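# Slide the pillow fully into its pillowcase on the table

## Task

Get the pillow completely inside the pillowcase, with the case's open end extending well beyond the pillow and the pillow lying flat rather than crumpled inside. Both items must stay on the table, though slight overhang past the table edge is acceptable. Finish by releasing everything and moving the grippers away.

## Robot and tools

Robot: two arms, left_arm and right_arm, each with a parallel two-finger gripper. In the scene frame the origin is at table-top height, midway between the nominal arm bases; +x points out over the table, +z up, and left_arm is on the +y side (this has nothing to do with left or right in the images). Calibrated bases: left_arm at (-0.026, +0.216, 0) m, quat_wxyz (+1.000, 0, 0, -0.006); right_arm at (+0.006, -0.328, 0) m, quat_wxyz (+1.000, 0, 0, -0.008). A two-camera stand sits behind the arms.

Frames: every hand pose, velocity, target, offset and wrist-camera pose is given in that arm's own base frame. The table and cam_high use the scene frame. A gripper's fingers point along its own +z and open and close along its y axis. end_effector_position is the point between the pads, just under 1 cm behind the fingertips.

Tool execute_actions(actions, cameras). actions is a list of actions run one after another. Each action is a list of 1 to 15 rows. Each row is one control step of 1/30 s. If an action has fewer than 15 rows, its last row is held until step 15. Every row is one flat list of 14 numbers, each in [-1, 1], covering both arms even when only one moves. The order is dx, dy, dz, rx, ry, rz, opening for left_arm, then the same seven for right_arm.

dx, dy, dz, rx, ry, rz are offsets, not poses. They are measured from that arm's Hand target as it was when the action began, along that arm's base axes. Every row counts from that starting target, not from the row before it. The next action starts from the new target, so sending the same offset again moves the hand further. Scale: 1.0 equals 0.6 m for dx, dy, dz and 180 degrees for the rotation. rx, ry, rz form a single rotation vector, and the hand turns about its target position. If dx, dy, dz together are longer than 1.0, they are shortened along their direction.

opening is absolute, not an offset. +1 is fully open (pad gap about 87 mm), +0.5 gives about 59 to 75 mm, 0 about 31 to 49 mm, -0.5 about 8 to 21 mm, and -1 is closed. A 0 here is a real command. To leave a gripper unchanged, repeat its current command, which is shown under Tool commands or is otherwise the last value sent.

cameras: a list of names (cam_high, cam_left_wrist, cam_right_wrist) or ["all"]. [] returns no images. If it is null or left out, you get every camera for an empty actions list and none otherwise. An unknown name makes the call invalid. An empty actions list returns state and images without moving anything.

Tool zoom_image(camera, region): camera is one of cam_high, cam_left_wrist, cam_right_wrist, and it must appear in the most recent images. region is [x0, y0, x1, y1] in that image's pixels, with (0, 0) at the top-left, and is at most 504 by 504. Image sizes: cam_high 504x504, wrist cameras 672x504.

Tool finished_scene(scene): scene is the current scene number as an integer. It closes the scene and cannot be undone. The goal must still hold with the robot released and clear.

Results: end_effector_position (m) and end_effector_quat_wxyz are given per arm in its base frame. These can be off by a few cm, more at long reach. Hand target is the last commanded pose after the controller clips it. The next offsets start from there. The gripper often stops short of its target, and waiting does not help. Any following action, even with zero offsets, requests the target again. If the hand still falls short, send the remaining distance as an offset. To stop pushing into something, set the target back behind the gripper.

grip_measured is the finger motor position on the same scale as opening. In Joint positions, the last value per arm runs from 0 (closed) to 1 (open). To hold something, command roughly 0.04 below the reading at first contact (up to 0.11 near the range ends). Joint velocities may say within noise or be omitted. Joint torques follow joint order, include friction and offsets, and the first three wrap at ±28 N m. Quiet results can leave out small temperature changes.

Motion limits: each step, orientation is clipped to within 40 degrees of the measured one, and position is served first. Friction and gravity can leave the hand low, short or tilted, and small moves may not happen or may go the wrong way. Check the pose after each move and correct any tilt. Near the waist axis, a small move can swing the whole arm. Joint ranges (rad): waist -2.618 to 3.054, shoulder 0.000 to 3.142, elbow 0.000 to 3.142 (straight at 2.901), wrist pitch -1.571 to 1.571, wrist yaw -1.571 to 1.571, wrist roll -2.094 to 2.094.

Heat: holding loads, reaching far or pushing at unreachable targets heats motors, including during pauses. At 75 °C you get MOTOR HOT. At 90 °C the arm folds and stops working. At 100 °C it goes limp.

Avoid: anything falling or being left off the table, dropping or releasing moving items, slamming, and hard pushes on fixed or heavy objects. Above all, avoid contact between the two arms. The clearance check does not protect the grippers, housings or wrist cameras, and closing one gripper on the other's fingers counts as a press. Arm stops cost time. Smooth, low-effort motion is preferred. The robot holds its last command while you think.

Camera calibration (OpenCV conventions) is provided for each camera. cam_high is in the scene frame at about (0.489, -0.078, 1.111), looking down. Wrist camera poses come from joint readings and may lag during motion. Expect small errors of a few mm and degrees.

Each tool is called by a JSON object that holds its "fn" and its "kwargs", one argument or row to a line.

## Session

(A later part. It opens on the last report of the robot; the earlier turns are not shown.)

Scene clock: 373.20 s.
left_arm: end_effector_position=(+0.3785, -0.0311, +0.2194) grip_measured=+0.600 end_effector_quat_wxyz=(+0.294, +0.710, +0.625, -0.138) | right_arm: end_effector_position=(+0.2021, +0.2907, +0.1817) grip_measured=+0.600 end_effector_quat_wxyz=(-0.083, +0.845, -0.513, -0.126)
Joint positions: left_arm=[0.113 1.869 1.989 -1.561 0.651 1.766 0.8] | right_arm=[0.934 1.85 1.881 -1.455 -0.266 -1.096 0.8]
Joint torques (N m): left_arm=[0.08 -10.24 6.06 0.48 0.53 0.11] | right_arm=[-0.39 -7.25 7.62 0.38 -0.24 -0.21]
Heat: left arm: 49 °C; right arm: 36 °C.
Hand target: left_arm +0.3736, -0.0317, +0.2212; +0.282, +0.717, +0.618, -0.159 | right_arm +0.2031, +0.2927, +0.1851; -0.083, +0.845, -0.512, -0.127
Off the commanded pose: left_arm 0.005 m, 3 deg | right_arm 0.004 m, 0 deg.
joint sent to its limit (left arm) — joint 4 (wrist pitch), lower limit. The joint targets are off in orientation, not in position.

{"fn": "execute_actions", "kwargs": {
  "actions": [
    [[0,0,0,0,0,0,0.6,0.27,-0.083,0,0,0,-0.12,0.6]],
    [[0,0,0,0,0,0,0.6,0.27,-0.083,-0.05,0,0,-0.12,0.6]],
    [[-0.11,-0.18,-0.06,0.034,0.03,0,0.6,0,0,0,0,0,0,0.6]],
    [[-0.107,-0.187,-0.12,0.034,0.03,0,0.6,0,0,0,0,0,0,0.6]]
  ],
  "cameras": ["all"]
}}

Scene clock: 387.73 s.
left_arm: end_effector_position=(+0.2434, -0.2528, +0.1137) grip_measured=+0.600 end_effector_quat_wxyz=(+0.140, +0.728, +0.650, -0.167) | right_arm: end_effector_position=(+0.5210, +0.1930, +0.1463) grip_measured=+0.600 end_effector_quat_wxyz=(+0.260, -0.591, +0.763, +0.042)
Joint positions: left_arm=[-0.714 1.724 1.435 -1.033 0.366 0.923 0.8] | right_arm=[0.339 2.566 2.842 -1.364 -0.236 -0.921 0.8]
Joint torques (N m): left_arm=[-0.34 -9.48 6.68 1.05 0.26 -0.07] | right_arm=[-0.81 -12.57 7.2 1.23 -0.23 0.02]
Heat: left arm: 45 °C; right arm: 37 °C.
Hand target: left_arm +0.2434, -0.2518, +0.1131; +0.145, +0.724, +0.655, -0.160 | right_arm +0.5271, +0.1932, +0.1551; +0.124, -0.597, +0.787, +0.088
Off the commanded pose: left_arm 0.001 m, 1 deg | right_arm 0.011 m, 17 deg.
elbow stopped short (right arm): the move would have taken joint 3 (elbow) straighter than the controller allows.
cam_left_wrist: T_world_to_cam=[[-0.99281, 0.11693, 0.02542, 0.26539], [0.11672, 0.89946, 0.42114, 0.16952], [0.02639, 0.42108, -0.90664, 0.34453]] pos_world=[0.2346, -0.32859, 0.23423]
cam_right_wrist: T_world_to_cam=[[0.91638, -0.3065, 0.2575, -0.46041], [-0.38855, -0.83577, 0.38796, 0.32632], [0.0963, -0.45557, -0.88497, 0.31256]] pos_world=[0.5186, 0.274, 0.26856]

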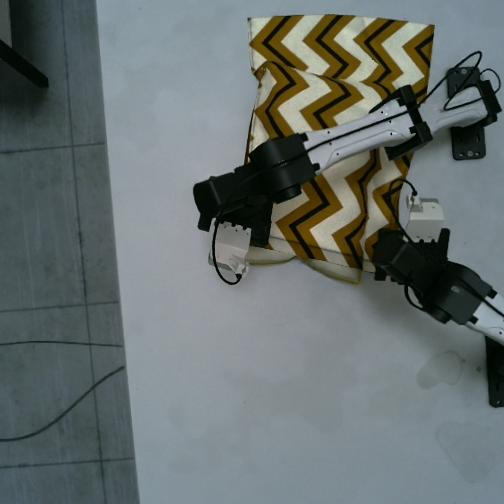

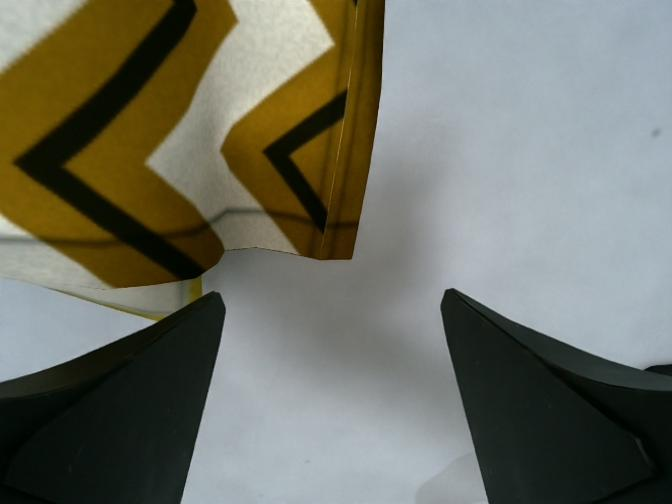

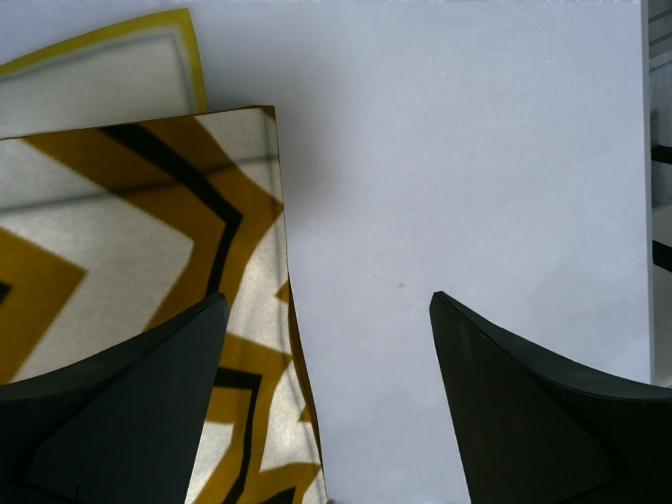

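{"fn": "execute_actions", "kwargs": {
  "actions": [
    [[-0.015,-0.01,-0.12,0,0,0,0.5,-0.015,0.025,-0.175,0,0,0,0.5]],
    [[0,0,-0.065,0,0,0,0.5,0,0,-0.07,0,0,0,0.5]],
    [[0,0,0,0,0,0,0.4,0,0,0,0,0,0,0.4]]
  ],
  "cameras": ["cam_left_wrist","cam_right_wrist"]
}}

Scene clock: 410.87 s.
left_arm: end_effector_position=(+0.2398, -0.2622, +0.0150) grip_measured=+0.400 end_effector_quat_wxyz=(+0.160, +0.727, +0.648, -0.160) | right_arm: end_effector_position=(+0.5179, +0.2050, +0.0185) grip_measured=+0.400 end_effector_quat_wxyz=(+0.164, -0.598, +0.781, +0.075)
Joint positions: left_arm=[-0.747 1.79 1.101 -0.578 0.348 0.885 0.7] | right_arm=[0.361 2.814 2.855 -1.334 -0.236 -0.913 0.7]
Joint torques (N m): left_arm=[-0.64 -6.67 5.44 1.14 0.25 -0.12] | right_arm=[0.18 -11.71 6.45 0.81 -0.21 -0.03]
Motor temperatures (°C): left_arm=[23 40 35 32 21 23 20] | right_arm=[22 44 36 28 21 20 20]
Heat: left arm: 40 °C; right arm: 44 °C.
Hand target: left_arm +0.2344, -0.2579, +0.0020; +0.145, +0.724, +0.655, -0.159 | right_arm +0.5180, +0.2082, +0.0080; +0.124, -0.598, +0.787, +0.088
Off the commanded pose: left_arm 0.015 m, 2 deg | right_arm 0.011 m, 5 deg.
elbow stopped short (right arm): the move would have taken joint 3 (elbow) straighter than the controller allows.
cam_left_wrist: T_world_to_cam=[[-0.99371, 0.11124, -0.01263, 0.26472], [0.0966, 0.90892, 0.40564, 0.22747], [0.0566, 0.40187, -0.91395, 0.24686]] pos_world=[0.22711, -0.3354, 0.13669]
cam_right_wrist: T_world_to_cam=[[0.955, -0.28128, 0.09412, -0.44318], [-0.28885, -0.80989, 0.51053, 0.32551], [-0.06737, -0.51475, -0.85469, 0.30152]] pos_world=[0.53757, 0.29418, 0.13323]

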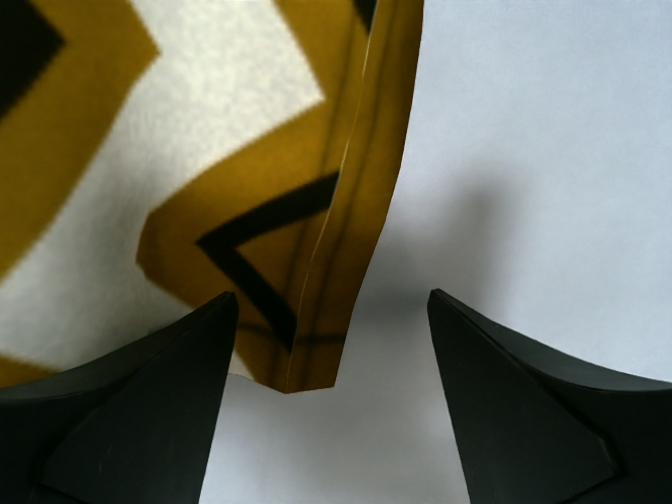

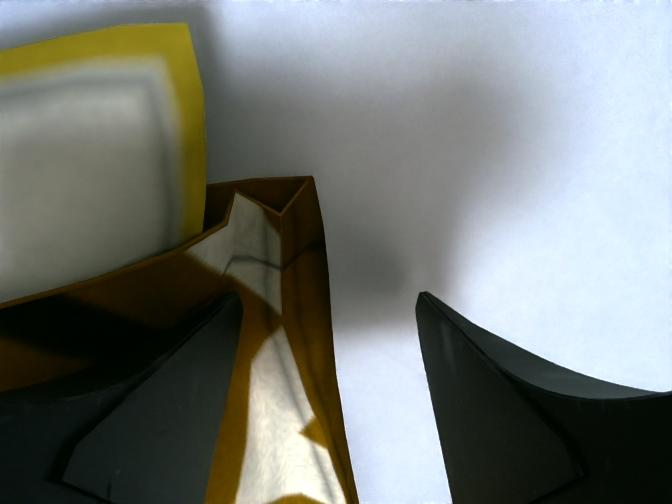

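{"fn": "execute_actions", "kwargs": {
  "actions": [
    [[0,0,-0.02,0,0,0,0.3,0,0,-0.03,0,0,0,0.3]],
    [[0,0,0,0,0,0,-0.2,0,0,0,0,0,0,-0.2]],
    [[0,0,0,0,0,0,-0.7,0,0,0,0,0,0,-0.7]],
    [[0,0,0,0,0,0,-1,0,0,0,0,0,0,-1]],
    [[0,0,0,0,0,0,-1,0,0,0,0,0,0,-1]]
  ],
  "cameras": ["cam_left_wrist","cam_right_wrist"]
}}

Scene clock: 419.90 s.
left_arm: end_effector_position=(+0.2550, -0.2723, +0.0141) grip_measured=-0.873 end_effector_quat_wxyz=(+0.196, +0.726, +0.642, -0.149) | right_arm: end_effector_position=(+0.5113, +0.2073, +0.0151) grip_measured=-0.997 end_effector_quat_wxyz=(+0.154, -0.597, +0.783, +0.084)
Joint positions: left_arm=[-0.747 1.797 1.086 -0.481 0.331 0.883 0.064] | right_arm=[0.365 2.821 2.858 -1.354 -0.247 -0.905 0.002]
Joint torques (N m): left_arm=[-0.53 -5.52 4.66 0.75 0.36 -0.11] | right_arm=[-0.55 -9.5 6.37 1.06 -0.09 -0.15]
Heat: left arm: 39 °C; right arm: 44 °C.
Hand target: left_arm +0.2345, -0.2580, -0.0099; +0.145, +0.724, +0.655, -0.159 | right_arm +0.5180, +0.2081, -0.0099; +0.124, -0.597, +0.787, +0.088
Off the commanded pose: left_arm 0.035 m, 6 deg | right_arm 0.026 m, 4 deg.
elbow stopped short (right arm): the move would have taken joint 3 (elbow) straighter than the controller allows.
cam_left_wrist: T_world_to_cam=[[-0.99142, 0.10184, -0.08199, 0.27871], [0.06415, 0.92532, 0.37372, 0.2488], [0.11393, 0.36525, -0.92391, 0.22485]] pos_world=[0.23475, -0.34073, 0.13761]
cam_right_wrist: T_world_to_cam=[[0.95727, -0.28134, 0.06702, -0.43659], [-0.27453, -0.81106, 0.51653, 0.32004], [-0.09096, -0.51286, -0.85364, 0.31107]] pos_world=[0.53409, 0.29628, 0.1295]

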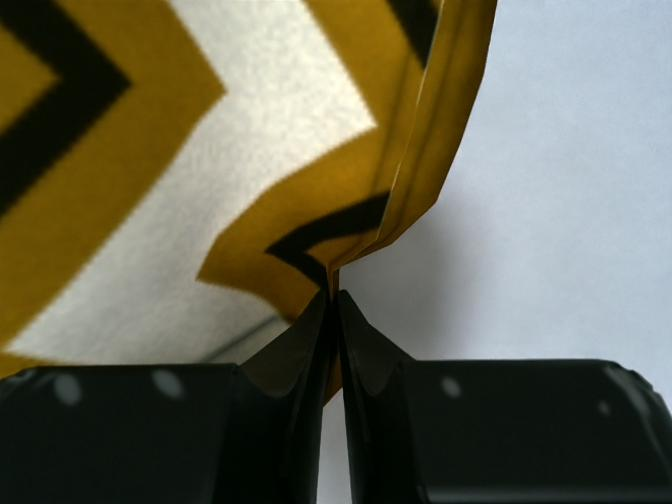

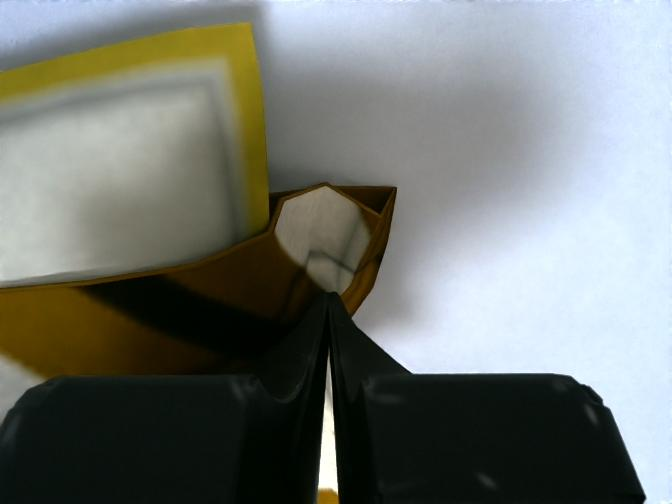

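{"fn": "execute_actions", "kwargs": {
  "actions": [
    [[0.03,-0.02,0.04,0,0,0,-1,0,0,0,0,0,0,0.4]],
    [[0,0,0,0,0,0,-1,0,0.0,-0.03,0,0,0,0.4]],
    [[0,0,0,0,0,0,-1,0,0,0,0,0,0,-0.2]],
    [[0,0,0,0,0,0,-1,0,0,0,0,0,0,-0.7]],
    [[0,0,0,0,0,0,-1,0,0,0,0,0,0,-1]],
    [[0,0,0,0,0,0,-1,0,0,0,0,0,0,-1]]
  ],
  "cameras": ["cam_left_wrist","cam_right_wrist"]
}}

Scene clock: 434.10 s.
left_arm: end_effector_position=(+0.2531, -0.2721, +0.0156) grip_measured=-0.873 end_effector_quat_wxyz=(+0.158, +0.726, +0.651, -0.156) | right_arm: end_effector_position=(+0.5134, +0.2110, +0.0140) grip_measured=-0.996 end_effector_quat_wxyz=(+0.160, -0.597, +0.781, +0.087)
Joint positions: left_arm=[-0.747 1.849 1.181 -0.603 0.337 0.883 0.064] | right_arm=[0.367 2.83 2.87 -1.346 -0.255 -0.903 0.002]
Joint torques (N m): left_arm=[0.53 -7.53 9.81 0.66 0.41 0.02] | right_arm=[-0.55 -7.77 5.3 1.15 -0.03 -0.23]
Heat: left arm: 37 °C; right arm: 43 °C.
Hand target: left_arm +0.2525, -0.2699, +0.0142; +0.145, +0.724, +0.655, -0.160 | right_arm +0.5180, +0.2082, -0.0279; +0.124, -0.598, +0.787, +0.088
Off the commanded pose: left_arm 0.003 m, 2 deg | right_arm 0.042 m, 4 deg.
elbow stopped short (right arm): the move would have taken joint 3 (elbow) straighter than the controller allows.
elbow read too straight (right arm): the controller reads joint 3 (elbow) straighter than it allows; while it does, the hand can move without a command.
cam_left_wrist: T_world_to_cam=[[-0.99423, 0.10625, -0.01478, 0.27786], [0.0906, 0.90549, 0.41459, 0.23546], [0.05743, 0.41086, -0.90989, 0.2528]] pos_world=[0.2404, -0.34659, 0.13651]
cam_right_wrist: T_world_to_cam=[[0.95748, -0.27988, 0.06996, -0.43794], [-0.27597, -0.81791, 0.50484, 0.32647], [-0.08407, -0.50268, -0.86037, 0.30659]] pos_world=[0.53519, 0.29857, 0.12961]

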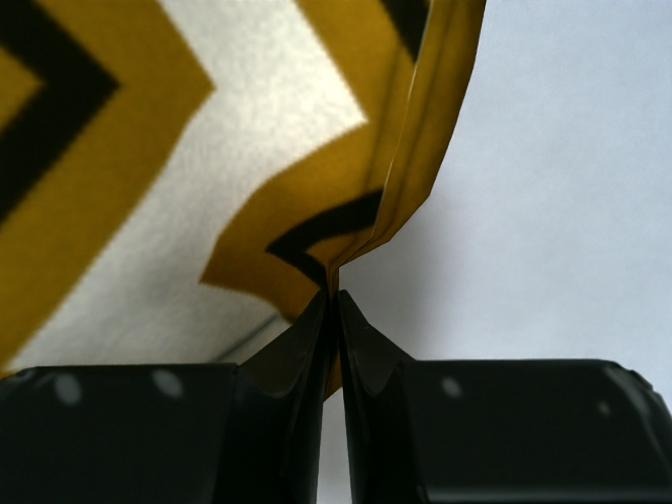

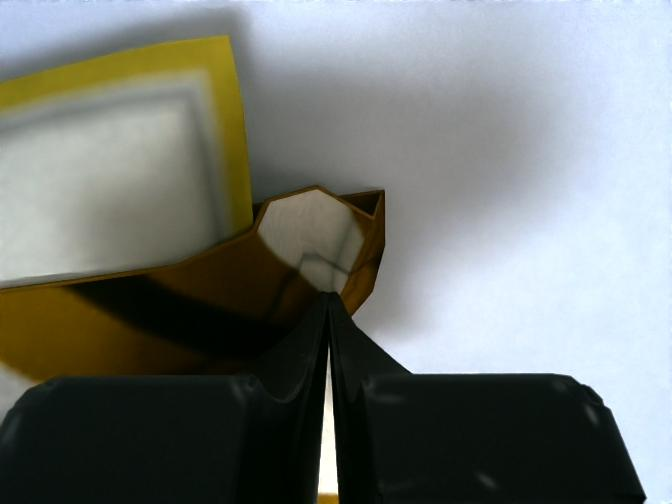

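{"fn": "execute_actions", "kwargs": {
  "actions": [
    [[0,0,0,0,0,0,-1,-0.008,0.005,0.13,0,0,0,-1]],
    [[0,0,0,0,0,0,-1,0,0,0,0,0,0,-1]]
  ],
  "cameras": ["cam_right_wrist"]
}}

Scene clock: 440.80 s.
left_arm: end_effector_position=(+0.2531, -0.2721, +0.0156) grip_measured=-0.873 end_effector_quat_wxyz=(+0.158, +0.726, +0.651, -0.156) | right_arm: end_effector_position=(+0.5135, +0.2093, +0.0271) grip_measured=-0.999 end_effector_quat_wxyz=(+0.165, -0.596, +0.781, +0.080)
Joint positions: left_arm=[-0.747 1.849 1.181 -0.603 0.337 0.883 0.064] | right_arm=[0.367 2.805 2.87 -1.357 -0.245 -0.902 0]
Joint torques (N m): left_arm=[0.5 -7.56 9.92 0.66 0.33 0.05] | right_arm=[0.13 -17.25 5.38 0.67 -0.08 0.03]
Heat: left arm: 37 °C; right arm: 43 °C.
Hand target: left_arm +0.2525, -0.2699, +0.0142; +0.145, +0.724, +0.655, -0.160 | right_arm +0.5132, +0.2110, +0.0500; +0.123, -0.597, +0.787, +0.088
Off the commanded pose: left_arm 0.003 m, 2 deg | right_arm 0.023 m, 5 deg.
elbow stopped short (right arm): the move would have taken joint 3 (elbow) straighter than the controller allows.
elbow read too straight (right arm): the controller reads joint 3 (elbow) straighter than it allows; while it does, the hand can move without a command.
cam_right_wrist: T_world_to_cam=[[0.9551, -0.28329, 0.08684, -0.43789], [-0.28742, -0.81463, 0.50375, 0.32371], [-0.07196, -0.50609, -0.85947, 0.31143]] pos_world=[0.53368, 0.29727, 0.14263]

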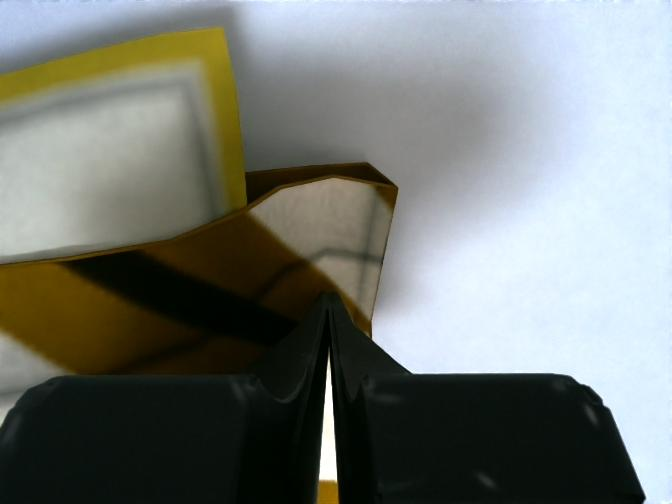

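{"fn": "execute_actions", "kwargs": {
  "actions": [
    [[0,0,0,0,0,0,-1,0,0,0.04,0.135,-0.076,-0.159,0.4]],
    [[0,0,0,0,0,0,-1,0.02,-0.017,-0.06,0,0,0,0.4]],
    [[0,0,0,0,0,0,-1,0,0,-0.05,0,0,0,0.4]]
  ],
  "cameras": ["cam_right_wrist"]
}}

Scene clock: 489.03 s.
left_arm: end_effector_position=(+0.2528, -0.2719, +0.0156) grip_measured=-0.873 end_effector_quat_wxyz=(+0.157, +0.726, +0.651, -0.156) | right_arm: end_effector_position=(+0.5279, +0.2037, +0.0167) grip_measured=+0.400 end_effector_quat_wxyz=(+0.309, -0.379, +0.858, +0.156)
Joint positions: left_arm=[-0.747 1.849 1.181 -0.604 0.338 0.883 0.064] | right_arm=[0.283 2.371 1.891 -0.477 -0.376 -0.429 0.7]
Joint torques (N m): left_arm=[0.54 -7.6 9.77 0.7 0.39 0.03] | right_arm=[-0.65 -12.37 4.63 1.2 -0.11 -0.1]
Motor temperatures (°C): left_arm=[23 36 38 30 22 23 21] | right_arm=[21 67 34 27 21 20 20]
Heat: left arm: 38 °C; right arm: 67 °C.
Hand target: left_arm +0.2524, -0.2699, +0.0141; +0.145, +0.724, +0.655, -0.160 | right_arm +0.5253, +0.2009, +0.0081; +0.354, -0.353, +0.853, +0.146
Off the commanded pose: left_arm 0.002 m, 2 deg | right_arm 0.009 m, 6 deg.
elbow stopped short (right arm): the move would have taken joint 3 (elbow) straighter than the controller allows.
cam_right_wrist: T_world_to_cam=[[0.73864, -0.67375, -0.02151, -0.25678], [-0.65918, -0.72861, 0.18604, 0.51263], [-0.14101, -0.12323, -0.98231, 0.26128]] pos_world=[0.56443, 0.2327, 0.15576]

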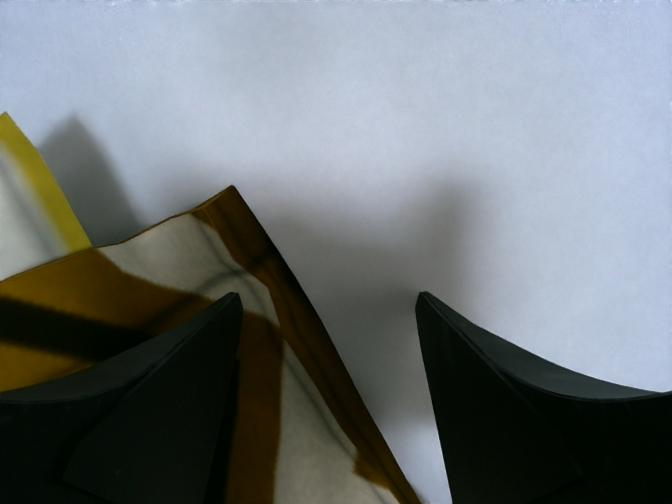

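{"fn": "execute_actions", "kwargs": {
  "actions": [
    [[0,0,0,0,0,0,-1,-0.008,-0.005,-0.05,0,0,0,0.4]],
    [[0,0,0,0,0,0,-1,0,0,0,0,0,0,-0.2]],
    [[0,0,0,0,0,0,-1,0,0,0,0,0,0,-0.7]],
    [[0,0,0,0,0,0,-1,0,0,0,0,0,0,-1]],
    [[0,0,0,0,0,0,-1,0,0,0.05,0,0,0,-1]]
  ],
  "cameras": ["cam_right_wrist"]
}}

Scene clock: 500.70 s.
left_arm: end_effector_position=(+0.2533, -0.2714, +0.0156) grip_measured=-0.873 end_effector_quat_wxyz=(+0.157, +0.726, +0.651, -0.156) | right_arm: end_effector_position=(+0.5304, +0.2107, +0.0162) grip_measured=-0.974 end_effector_quat_wxyz=(+0.388, -0.360, +0.833, +0.162)
Joint positions: left_arm=[-0.745 1.849 1.181 -0.604 0.338 0.883 0.064] | right_arm=[0.286 2.276 1.622 -0.12 -0.386 -0.365 0.013]
Joint torques (N m): left_arm=[0.24 -7.66 9.76 0.69 0.37 0.02] | right_arm=[-0.85 -12.16 6.75 0.71 0.25 -0.24]
Motor temperatures (°C): left_arm=[23 36 38 30 22 23 21] | right_arm=[21 62 34 28 21 20 20]
Heat: left arm: 38 °C; right arm: 62 °C.
Hand target: left_arm +0.2523, -0.2699, +0.0141; +0.145, +0.724, +0.655, -0.160 | right_arm +0.5204, +0.1979, +0.0080; +0.354, -0.353, +0.854, +0.146
Off the commanded pose: left_arm 0.002 m, 2 deg | right_arm 0.018 m, 5 deg.
cam_right_wrist: T_world_to_cam=[[0.71488, -0.69899, 0.01914, -0.23666], [-0.69923, -0.71443, 0.02578, 0.54029], [-0.00434, -0.03181, -0.99948, 0.17051]] pos_world=[0.54771, 0.226, 0.16103]

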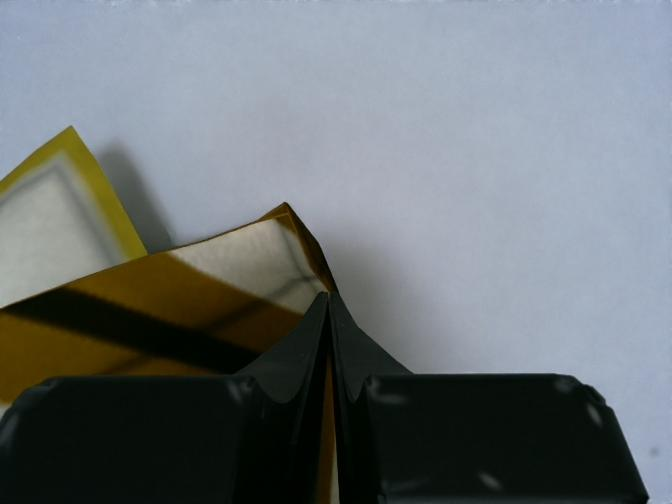

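{"fn": "execute_actions", "kwargs": {
  "actions": [
    [[0,0,0.1,0,0,0,-1,0,0,0.1,0,0,0,-1]],
    [[0,0,0,0,0,0,-1,0,0,0,0,0,0,-1]]
  ],
  "cameras": ["all"]
}}

Scene clock: 507.03 s.
left_arm: end_effector_position=(+0.2534, -0.2713, +0.0674) grip_measured=-0.873 end_effector_quat_wxyz=(+0.149, +0.726, +0.653, -0.156) | right_arm: end_effector_position=(+0.5108, +0.2001, +0.0448) grip_measured=-0.977 end_effector_quat_wxyz=(+0.333, -0.353, +0.861, +0.155)
Joint positions: left_arm=[-0.745 1.801 1.339 -0.829 0.337 0.883 0.064] | right_arm=[0.286 2.224 1.728 -0.398 -0.359 -0.365 0.012]
Joint torques (N m): left_arm=[0.29 -9.55 10.45 0.58 0.41 0.01] | right_arm=[-0.76 -13.59 8.79 1.21 -0.09 -0.2]
Motor temperatures (°C): left_arm=[22 36 39 30 22 23 21] | right_arm=[21 60 34 28 21 20 20]
Heat: left arm: 39 °C; right arm: 60 °C.
Hand target: left_arm +0.2524, -0.2700, +0.0741; +0.145, +0.724, +0.655, -0.159 | right_arm +0.5205, +0.1979, +0.0682; +0.354, -0.353, +0.853, +0.146
Off the commanded pose: left_arm 0.007 m, 1 deg | right_arm 0.025 m, 3 deg.
cam_left_wrist: T_world_to_cam=[[-0.99453, 0.10448, 0.00031, 0.2773], [0.09472, 0.90035, 0.42474, 0.21015], [0.0441, 0.42244, -0.90531, 0.30584]] pos_world=[0.24239, -0.34738, 0.18754]
cam_right_wrist: T_world_to_cam=[[0.70176, -0.71209, -0.02158, -0.21948], [-0.70292, -0.69701, 0.14173, 0.51149], [-0.11596, -0.08429, -0.98967, 0.26574]] pos_world=[0.54437, 0.22262, 0.18577]

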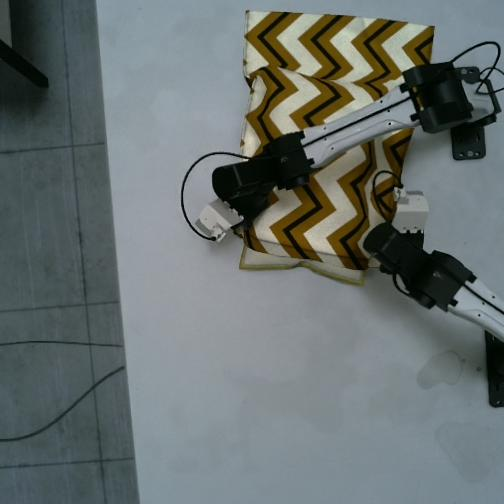

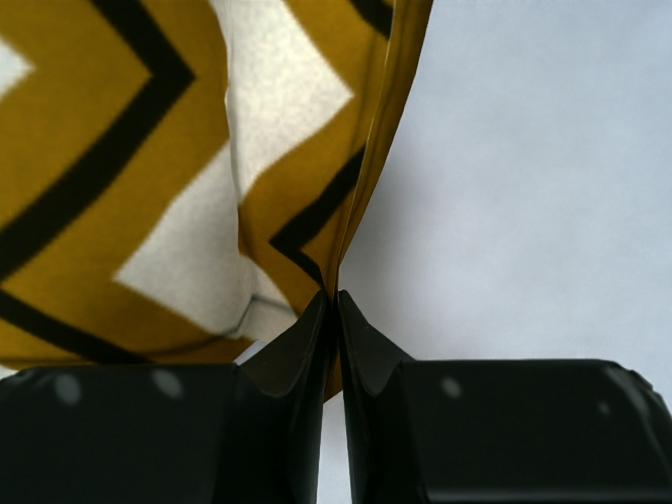

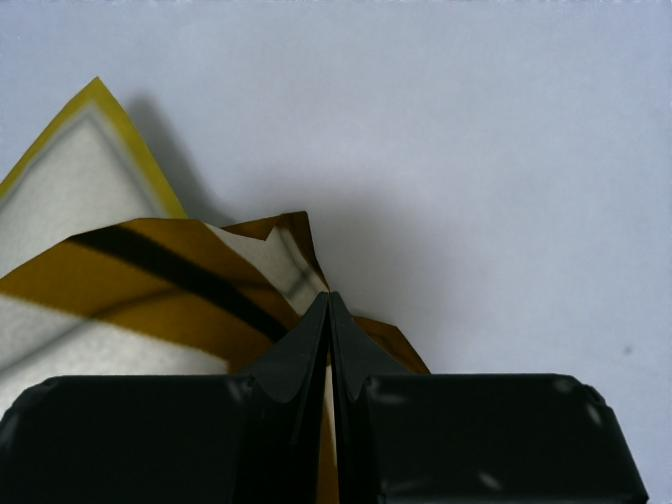

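{"fn": "execute_actions", "kwargs": {
  "actions": [
    [[0,0,0.1,0,0,0,-1,-0.02,0,0.12,0,0,0,-1]],
    [[0,0,0.1,0,0,0,-1,-0.025,0,0.12,0,0,0,-1]],
    [[0,0,0.1,0,0,0,-1,-0.03,0,0.1,0,0,0,-1]],
    [[0,0,0.08,0,0,0,-1,-0.03,0,0.08,0,0,0,-1]]
  ],
  "cameras": ["all"]
}}

Scene clock: 520.50 s.
left_arm: end_effector_position=(+0.2554, -0.2736, +0.2899) grip_measured=-0.873 end_effector_quat_wxyz=(+0.231, +0.710, +0.647, -0.152) | right_arm: end_effector_position=(+0.4554, +0.1959, +0.3108) grip_measured=-0.980 end_effector_quat_wxyz=(+0.379, -0.348, +0.844, +0.149)
Joint positions: left_arm=[-0.744 1.847 2.289 -1.556 0.335 0.841 0.063] | right_arm=[0.317 2.231 2.84 -1.393 -0.329 -0.328 0.01]
Joint torques (N m): left_arm=[0.44 -9.85 9.25 1.13 0.34 -0.15] | right_arm=[0.23 -9.73 6.79 1.64 -0.08 0.01]
Motor temperatures (°C): left_arm=[22 36 39 30 22 23 21] | right_arm=[21 60 35 29 21 20 20]
Heat: left arm: 39 °C; right arm: 60 °C.
Hand target: left_arm +0.2524, -0.2699, +0.3021; +0.145, +0.724, +0.655, -0.160 | right_arm +0.4574, +0.1980, +0.3202; +0.354, -0.353, +0.853, +0.146
Off the commanded pose: left_arm 0.013 m, 10 deg | right_arm 0.010 m, 3 deg.
elbow stopped short (right arm): the move would have taken joint 3 (elbow) straighter than the controller allows.
joint sent to its limit (left arm) — joint 4 (wrist pitch), lower limit. The joint targets are off in orientation, not in position.
cam_left_wrist: T_world_to_cam=[[-0.99104, 0.05909, -0.11981, 0.30103], [0.01767, 0.94695, 0.32091, 0.17999], [0.13242, 0.31592, -0.9395, 0.4664]] pos_world=[0.23339, -0.33557, 0.41648]
cam_right_wrist: T_world_to_cam=[[0.69122, -0.72232, 0.02162, -0.1845], [-0.72224, -0.68953, 0.05408, 0.46652], [-0.02416, -0.053, -0.9983, 0.47698]] pos_world=[0.47599, 0.21369, 0.45493]

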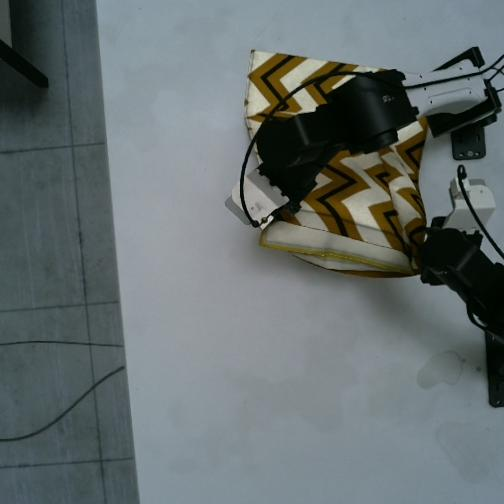

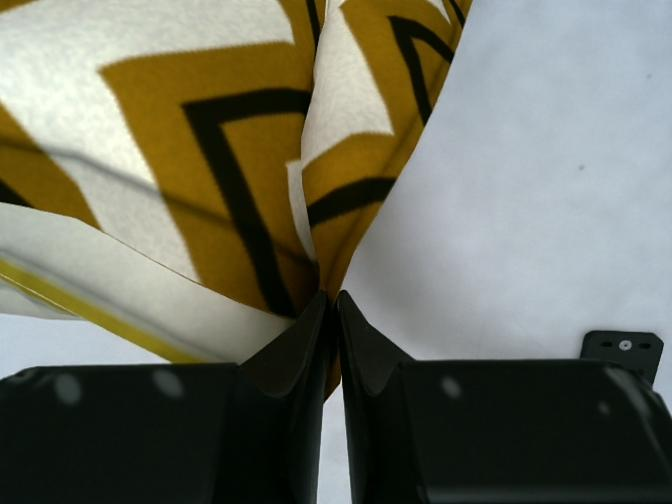

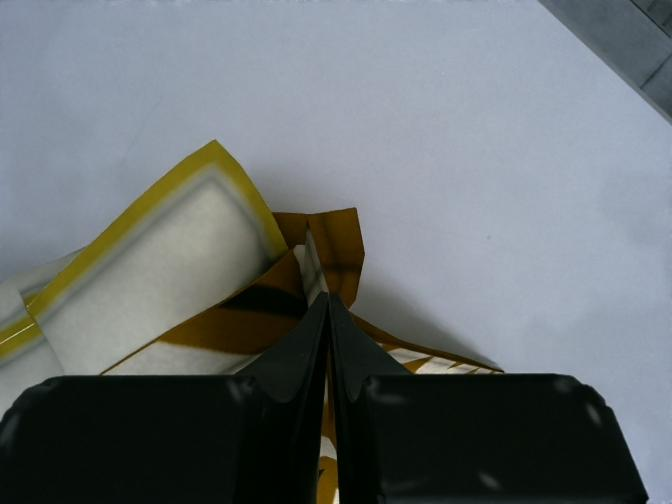

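{"fn": "execute_actions", "kwargs": {
  "actions": [
    [[0,0.08,0.08,0,0,0,-1,0,0.08,0.08,0,0,0,-1],[0,0.08,0.08,0,0,0,-1,0,0.08,0.08,0,0,0,-1],[0,0.08,0.08,0,0,0,-1,0,0.08,0.08,0,0,0,-1],[0,0.08,0.08,0,0,0,-1,0,0.08,0.08,0,0,0,-1],[0,0.08,0.08,0,0,0,-1,0,0.08,0.08,0,0,0,-1],[0,0.07,0.07,0,0,0,-1,0,0.07,0.07,0,0,0,-1],[0,0.06,0.06,0,0,0,-1,0,0.06,0.06,0,0,0,-1],[0,0.05,0.05,0,0,0,-1,0,0.05,0.05,0,0,0,-1],[0,0.04,0.04,0,0,0,-1,0,0.04,0.04,0,0,0,-1],[0,0.03,0.03,0,0,0,-1,0,0.03,0.03,0,0,0,-1],[0,0.02,0.02,0,0,0,-1,0,0.02,0.02,0,0,0,-1],[0,0.01,0.01,0,0,0,-1,0,0.01,0.01,0,0,0,-1],[0,0,0,0,0,0,-1,0,0,0,0,0,0,-1]],
    [[0,0.08,0.08,0,0,0,-1,0,0.08,0.08,0,0,0,-1],[0,0.08,0.08,0,0,0,-1,0,0.08,0.08,0,0,0,-1],[0,0.08,0.08,0,0,0,-1,0,0.08,0.08,0,0,0,-1],[0,0.08,0.08,0,0,0,-1,0,0.08,0.08,0,0,0,-1],[0,0.08,0.08,0,0,0,-1,0,0.08,0.08,0,0,0,-1],[0,0.07,0.07,0,0,0,-1,0,0.07,0.07,0,0,0,-1],[0,0.06,0.06,0,0,0,-1,0,0.06,0.06,0,0,0,-1],[0,0.05,0.05,0,0,0,-1,0,0.05,0.05,0,0,0,-1],[0,0.04,0.04,0,0,0,-1,0,0.04,0.04,0,0,0,-1],[0,0.03,0.03,0,0,0,-1,0,0.03,0.03,0,0,0,-1],[0,0.02,0.02,0,0,0,-1,0,0.02,0.02,0,0,0,-1],[0,0.01,0.01,0,0,0,-1,0,0.01,0.01,0,0,0,-1],[0,0,0,0,0,0,-1,0,0,0,0,0,0,-1]]
  ],
  "cameras": ["all"]
}}

Scene clock: 545.57 s.
left_arm: end_effector_position=(+0.2530, -0.2671, +0.2906) grip_measured=-0.874 end_effector_quat_wxyz=(+0.226, +0.708, +0.652, -0.151) | right_arm: end_effector_position=(+0.4553, +0.1962, +0.3115) grip_measured=-0.980 end_effector_quat_wxyz=(+0.379, -0.334, +0.850, +0.148)
Joint positions: left_arm=[-0.735 1.837 2.284 -1.574 0.335 0.843 0.063] | right_arm=[0.322 2.229 2.84 -1.39 -0.311 -0.296 0.01]
Joint torques (N m): left_arm=[-0.66 -9.31 9.29 1.34 0.32 -0.1] | right_arm=[-0.03 -9.33 6.79 1.55 -0.18 -0.32]
Motor temperatures (°C): left_arm=[22 36 42 31 22 23 21] | right_arm=[21 53 35 31 21 20 21]
Heat: left arm: 42 °C; right arm: 53 °C.
Hand target: left_arm +0.2525, -0.2698, +0.3022; +0.145, +0.724, +0.655, -0.159 | right_arm +0.4574, +0.1979, +0.3202; +0.354, -0.354, +0.853, +0.146
Off the commanded pose: left_arm 0.012 m, 9 deg | right_arm 0.009 m, 4 deg.
elbow stopped short (right arm): the move would have taken joint 3 (elbow) straighter than the controller allows.
joint read past its limit (left arm) — joint 4 (wrist pitch), lower limit.
joint sent to its limit (left arm) — joint 4 (wrist pitch), lower limit. The joint targets are off in orientation, not in position.
cam_left_wrist: T_world_to_cam=[[-0.9924, 0.05292, -0.1111, 0.29449], [0.0135, 0.94418, 0.32915, 0.17159], [0.12232, 0.32515, -0.93772, 0.46983]] pos_world=[0.23247, -0.33036, 0.4168]
cam_right_wrist: T_world_to_cam=[[0.66946, -0.74276, 0.01137, -0.16702], [-0.74209, -0.668, 0.05551, 0.47095], [-0.03364, -0.0456, -0.99839, 0.48063]] pos_world=[0.47747, 0.21246, 0.45561]

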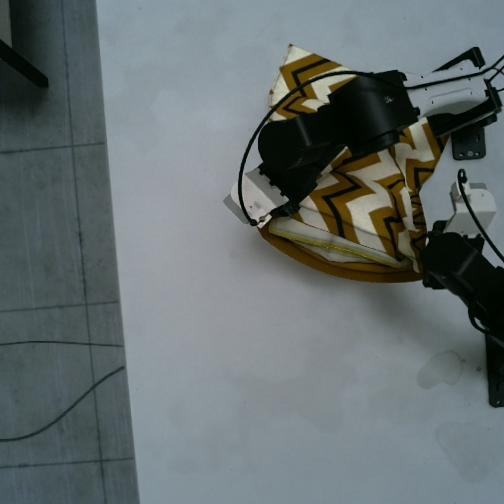

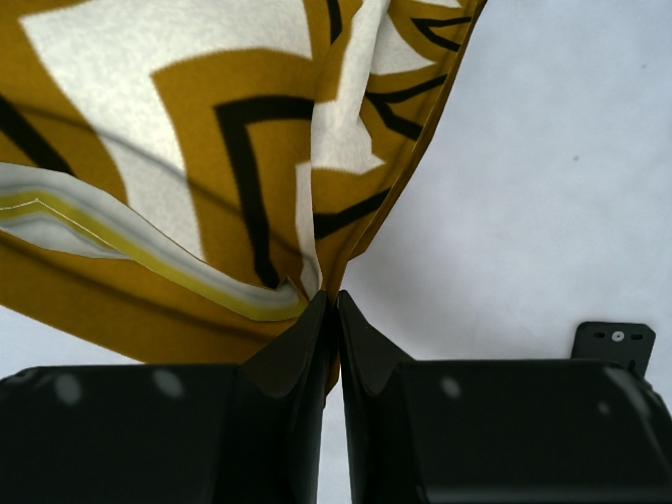

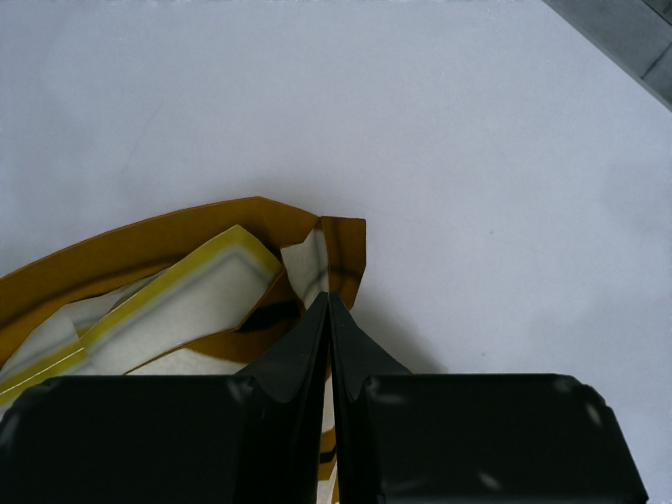

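{"fn": "execute_actions", "kwargs": {
  "actions": [
    [[0,0.08,0.08,0,0,0,-1,0,0.08,0.08,0,0,0,-1]],
    [[0,-0.08,-0.08,0,0,0,-1,0,-0.08,-0.08,0,0,0,-1]],
    [[0,0.08,0.08,0,0,0,-1,0,0.08,0.08,0,0,0,-1]],
    [[0,-0.08,-0.08,0,0,0,-1,0,-0.08,-0.08,0,0,0,-1]],
    [[0,0.08,0.08,0,0,0,-1,0,0.08,0.08,0,0,0,-1]],
    [[0,-0.08,-0.08,0,0,0,-1,0,-0.08,-0.08,0,0,0,-1]]
  ],
  "cameras": ["all"]
}}

Scene clock: 558.77 s.
left_arm: end_effector_position=(+0.2538, -0.2680, +0.2890) grip_measured=-0.874 end_effector_quat_wxyz=(+0.223, +0.709, +0.652, -0.150) | right_arm: end_effector_position=(+0.4551, +0.1942, +0.3122) grip_measured=-0.980 end_effector_quat_wxyz=(+0.379, -0.334, +0.850, +0.147)
Joint positions: left_arm=[-0.737 1.846 2.291 -1.577 0.333 0.842 0.063] | right_arm=[0.318 2.227 2.84 -1.393 -0.311 -0.3 0.01]
Joint torques (N m): left_arm=[-0.34 -9.74 9.14 1.31 0.34 -0.14] | right_arm=[0.12 -9.47 6.8 1.56 -0.22 -0.3]
Heat: left arm: 42 °C; right arm: 53 °C.
Hand target: left_arm +0.2525, -0.2699, +0.3022; +0.145, +0.724, +0.655, -0.159 | right_arm +0.4575, +0.1979, +0.3201; +0.354, -0.353, +0.853, +0.146
Off the commanded pose: left_arm 0.013 m, 9 deg | right_arm 0.009 m, 4 deg.
elbow stopped short (right arm): the move would have taken joint 3 (elbow) straighter than the controller allows.
joint read past its limit (left arm) — joint 4 (wrist pitch), lower limit.
joint sent to its limit (left arm) — joint 4 (wrist pitch), lower limit. The joint targets are off in orientation, not in position.
cam_left_wrist: T_world_to_cam=[[-0.99272, 0.05367, -0.10778, 0.2945], [0.01467, 0.94239, 0.33419, 0.17075], [0.11951, 0.33017, -0.93632, 0.47017]] pos_world=[0.23366, -0.33196, 0.41491]
cam_right_wrist: T_world_to_cam=[[0.66917, -0.74298, 0.01416, -0.16911], [-0.74243, -0.66761, 0.05571, 0.46947], [-0.03194, -0.04779, -0.99835, 0.48087]] pos_world=[0.47707, 0.21076, 0.45632]

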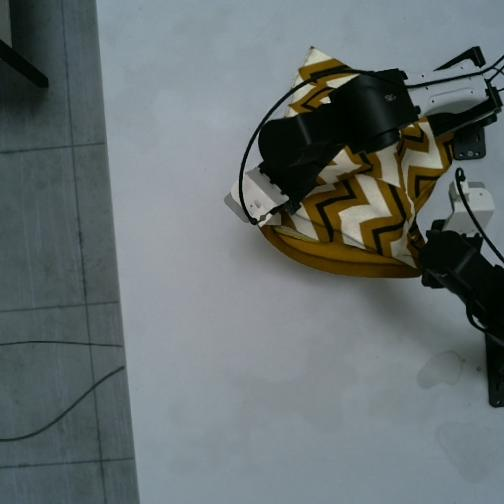

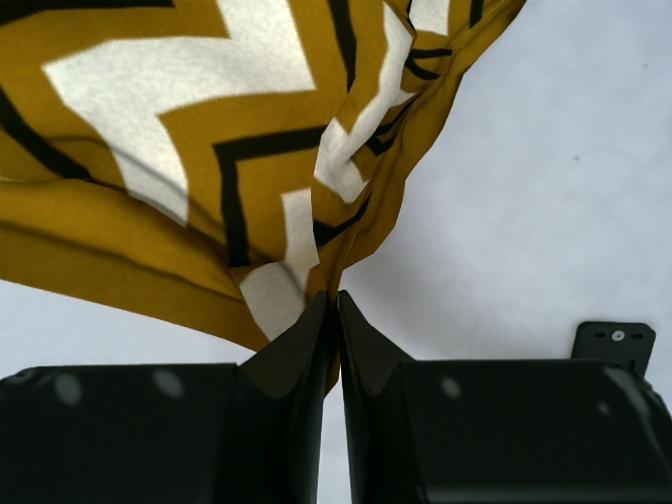

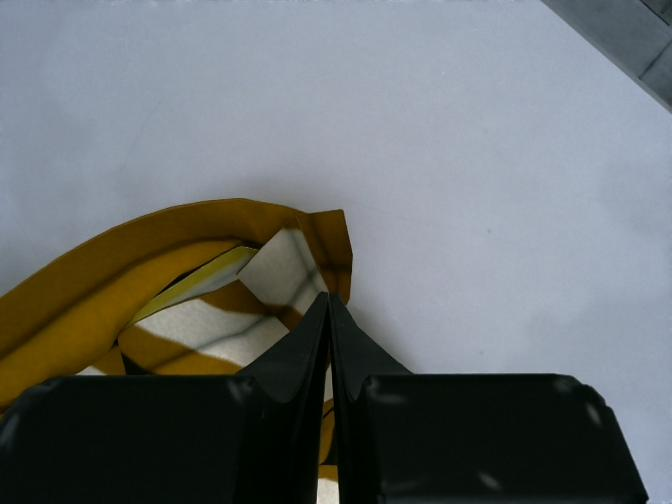

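{"fn": "execute_actions", "kwargs": {
  "actions": [
    [[0,0.08,0.08,0,0,0,-1,0,0.08,0.08,0,0,0,-1]],
    [[0,-0.08,-0.08,0,0,0,-1,0,-0.08,-0.08,0,0,0,-1]],
    [[0,0.08,0.08,0,0,0,-1,0,0.08,0.08,0,0,0,-1]],
    [[0,-0.08,-0.08,0,0,0,-1,0,-0.08,-0.08,0,0,0,-1]],
    [[0,0.08,0.08,0,0,0,-1,0,0.08,0.08,0,0,0,-1]],
    [[-0.06,0.04,-0.2,0,0,0,-1,0,0.12,-0.2,0,0,0,-1]],
    [[0,0.06,-0.18,0,0,0,-1,0,0.11,-0.18,0,0,0,-1]],
    [[0,0,0,0,0,0,-1,0,0,0,0,0,0,-1]]
  ],
  "cameras": ["all"]
}}

Scene clock: 578.60 s.
left_arm: end_effector_position=(+0.2155, -0.1617, +0.1232) grip_measured=-0.875 end_effector_quat_wxyz=(+0.137, +0.722, +0.659, -0.158) | right_arm: end_effector_position=(+0.4540, +0.3865, +0.1190) grip_measured=-0.980 end_effector_quat_wxyz=(+0.330, -0.365, +0.858, +0.144)
Joint positions: left_arm=[-0.526 1.456 1.205 -1.143 0.385 1.1 0.063] | right_arm=[0.686 2.377 2.278 -0.739 -0.086 -0.086 0.01]
Joint torques (N m): left_arm=[0.47 -6.35 6.63 0.88 0.42 0.14] | right_arm=[-0.72 -15.91 5.14 1.53 0.01 -0.03]
Heat: left arm: 41 °C; right arm: 53 °C.
Hand target: left_arm +0.2164, -0.1620, +0.1222; +0.145, +0.724, +0.655, -0.160 | right_arm +0.4573, +0.3839, +0.1400; +0.354, -0.354, +0.853, +0.146
Off the commanded pose: left_arm 0.001 m, 1 deg | right_arm 0.022 m, 3 deg.
elbow stopped short (right arm): the move would have taken joint 3 (elbow) straighter than the controller allows.
cam_left_wrist: T_world_to_cam=[[-0.99524, 0.09472, 0.02285, 0.22403], [0.09517, 0.89473, 0.43635, 0.0889], [0.02089, 0.43645, -0.89949, 0.31827]] pos_world=[0.20785, -0.23967, 0.24237]
cam_right_wrist: T_world_to_cam=[[0.71342, -0.70072, 0.00514, -0.05803], [-0.6928, -0.70421, 0.15531, 0.58754], [-0.10521, -0.11436, -0.98785, 0.35476]] pos_world=[0.48578, 0.41366, 0.2595]

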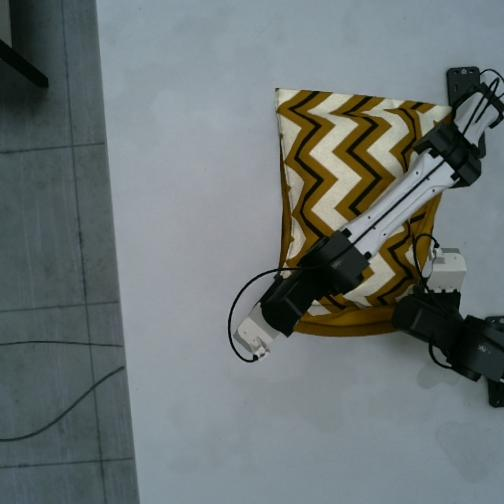

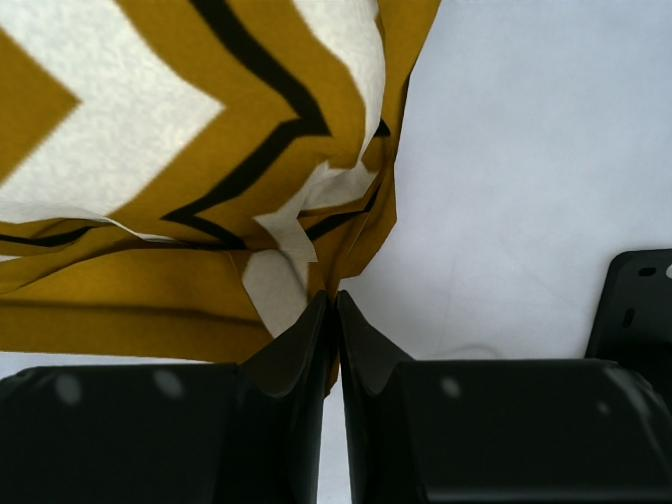

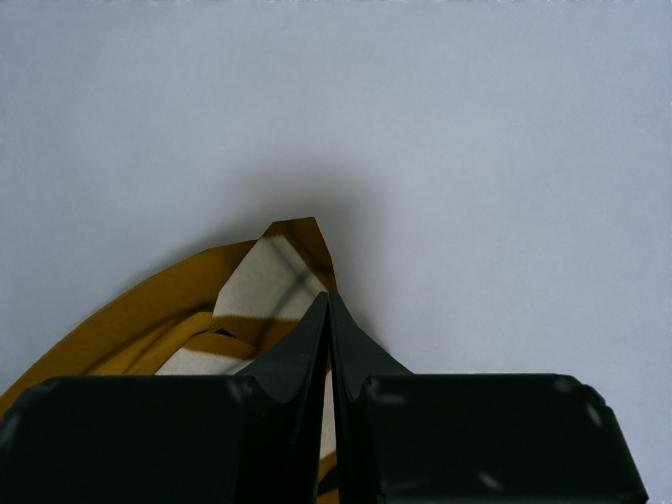

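{"fn": "execute_actions", "kwargs": {
  "actions": [
    [[-0.02,0.04,-0.15,0,0,0,-1,0.03,0.04,-0.17,0,0,0,-1]],
    [[0,0,0,0,0,0,-1,0,0,0,0,0,0,-1]],
    [[0,0,0,0,0,0,0,0,0,0,0,0,0,0]],
    [[0,0,0.0,0,0,0,0.5,0,0,0,0,0,0,0.5]],
    [[0,0.05,0.2,0,0,0,0.5,0,0,0.2,0,0,0,0.5]],
    [[0.05,0.25,0.1,0,0,0,0.5,-0.2,-0.15,0.15,0,0,0,0.5]],
    [[0,0,0,0,0,0,0.5,-0.25,-0.25,0,0,0,0,0.5]],
    [[0,0,0,0,0,0,0.5,0,0,0,0,0,0,0.5]]
  ],
  "cameras": ["all"]
}}

Scene clock: 591.77 s.
left_arm: end_effector_position=(+0.2345, +0.0399, +0.2075) grip_measured=+0.500 end_effector_quat_wxyz=(+0.191, +0.703, +0.684, -0.035) | right_arm: end_effector_position=(+0.2038, +0.1674, +0.2519) grip_measured=+0.500 end_effector_quat_wxyz=(+0.356, -0.349, +0.855, +0.146)
Joint positions: left_arm=[0.279 1.327 1.437 -1.554 0.37 1.854 0.75] | right_arm=[0.638 1.063 1.289 -1.013 -0.098 -0.096 0.75]
Joint torques (N m): left_arm=[0.14 -3.04 9.5 0.43 0.24 0.22] | right_arm=[-0.84 -1.14 4.98 1.64 -0.14 -0.32]
Motor temperatures (°C): left_arm=[22 36 40 30 22 23 21] | right_arm=[21 56 35 32 21 20 21]
Heat: left arm: 40 °C; right arm: 56 °C.
Hand target: left_arm +0.2344, +0.0421, +0.2121; +0.145, +0.724, +0.655, -0.160 | right_arm +0.2054, +0.1679, +0.2480; +0.354, -0.354, +0.853, +0.146
Off the commanded pose: left_arm 0.005 m, 16 deg | right_arm 0.004 m, 1 deg.
joint sent to its limit (left arm) — joint 4 (wrist pitch), lower limit. The joint targets are off in orientation, not in position.
cam_left_wrist: T_world_to_cam=[[-0.97803, -0.00739, -0.20834, 0.26991], [-0.11561, 0.85083, 0.51257, -0.09473], [0.17347, 0.52539, -0.83299, 0.2526]] pos_world=[0.20921, -0.05012, 0.3152]
cam_right_wrist: T_world_to_cam=[[0.68995, -0.72379, 0.00971, -0.02629], [-0.72061, -0.68551, 0.10391, 0.25476], [-0.06855, -0.07868, -0.99454, 0.42304]] pos_world=[0.23072, 0.1889, 0.39451]

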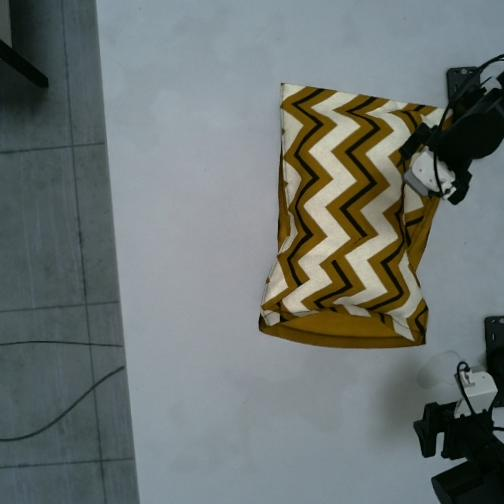

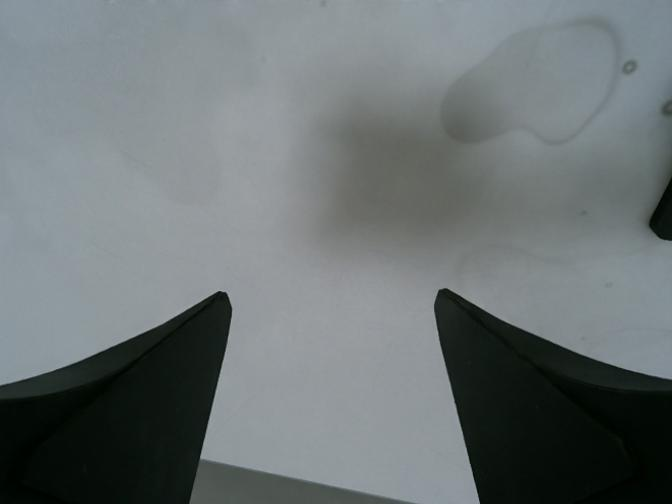

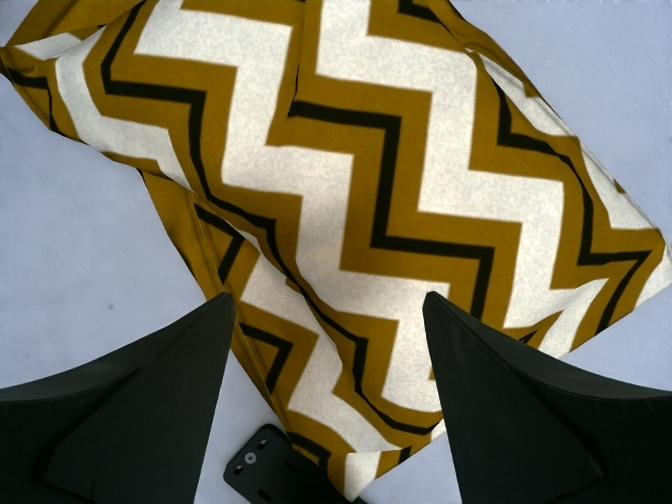

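{"fn": "zoom_image", "kwargs": {
  "camera": "cam_high",
  "region": [240, 70, 460, 360]
}}

Scaled by 1.738 from the camera's image (finer frame: 720x720).

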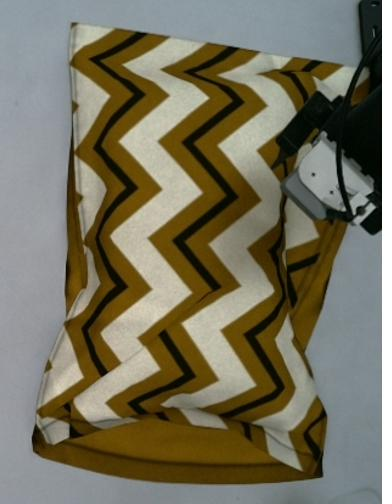

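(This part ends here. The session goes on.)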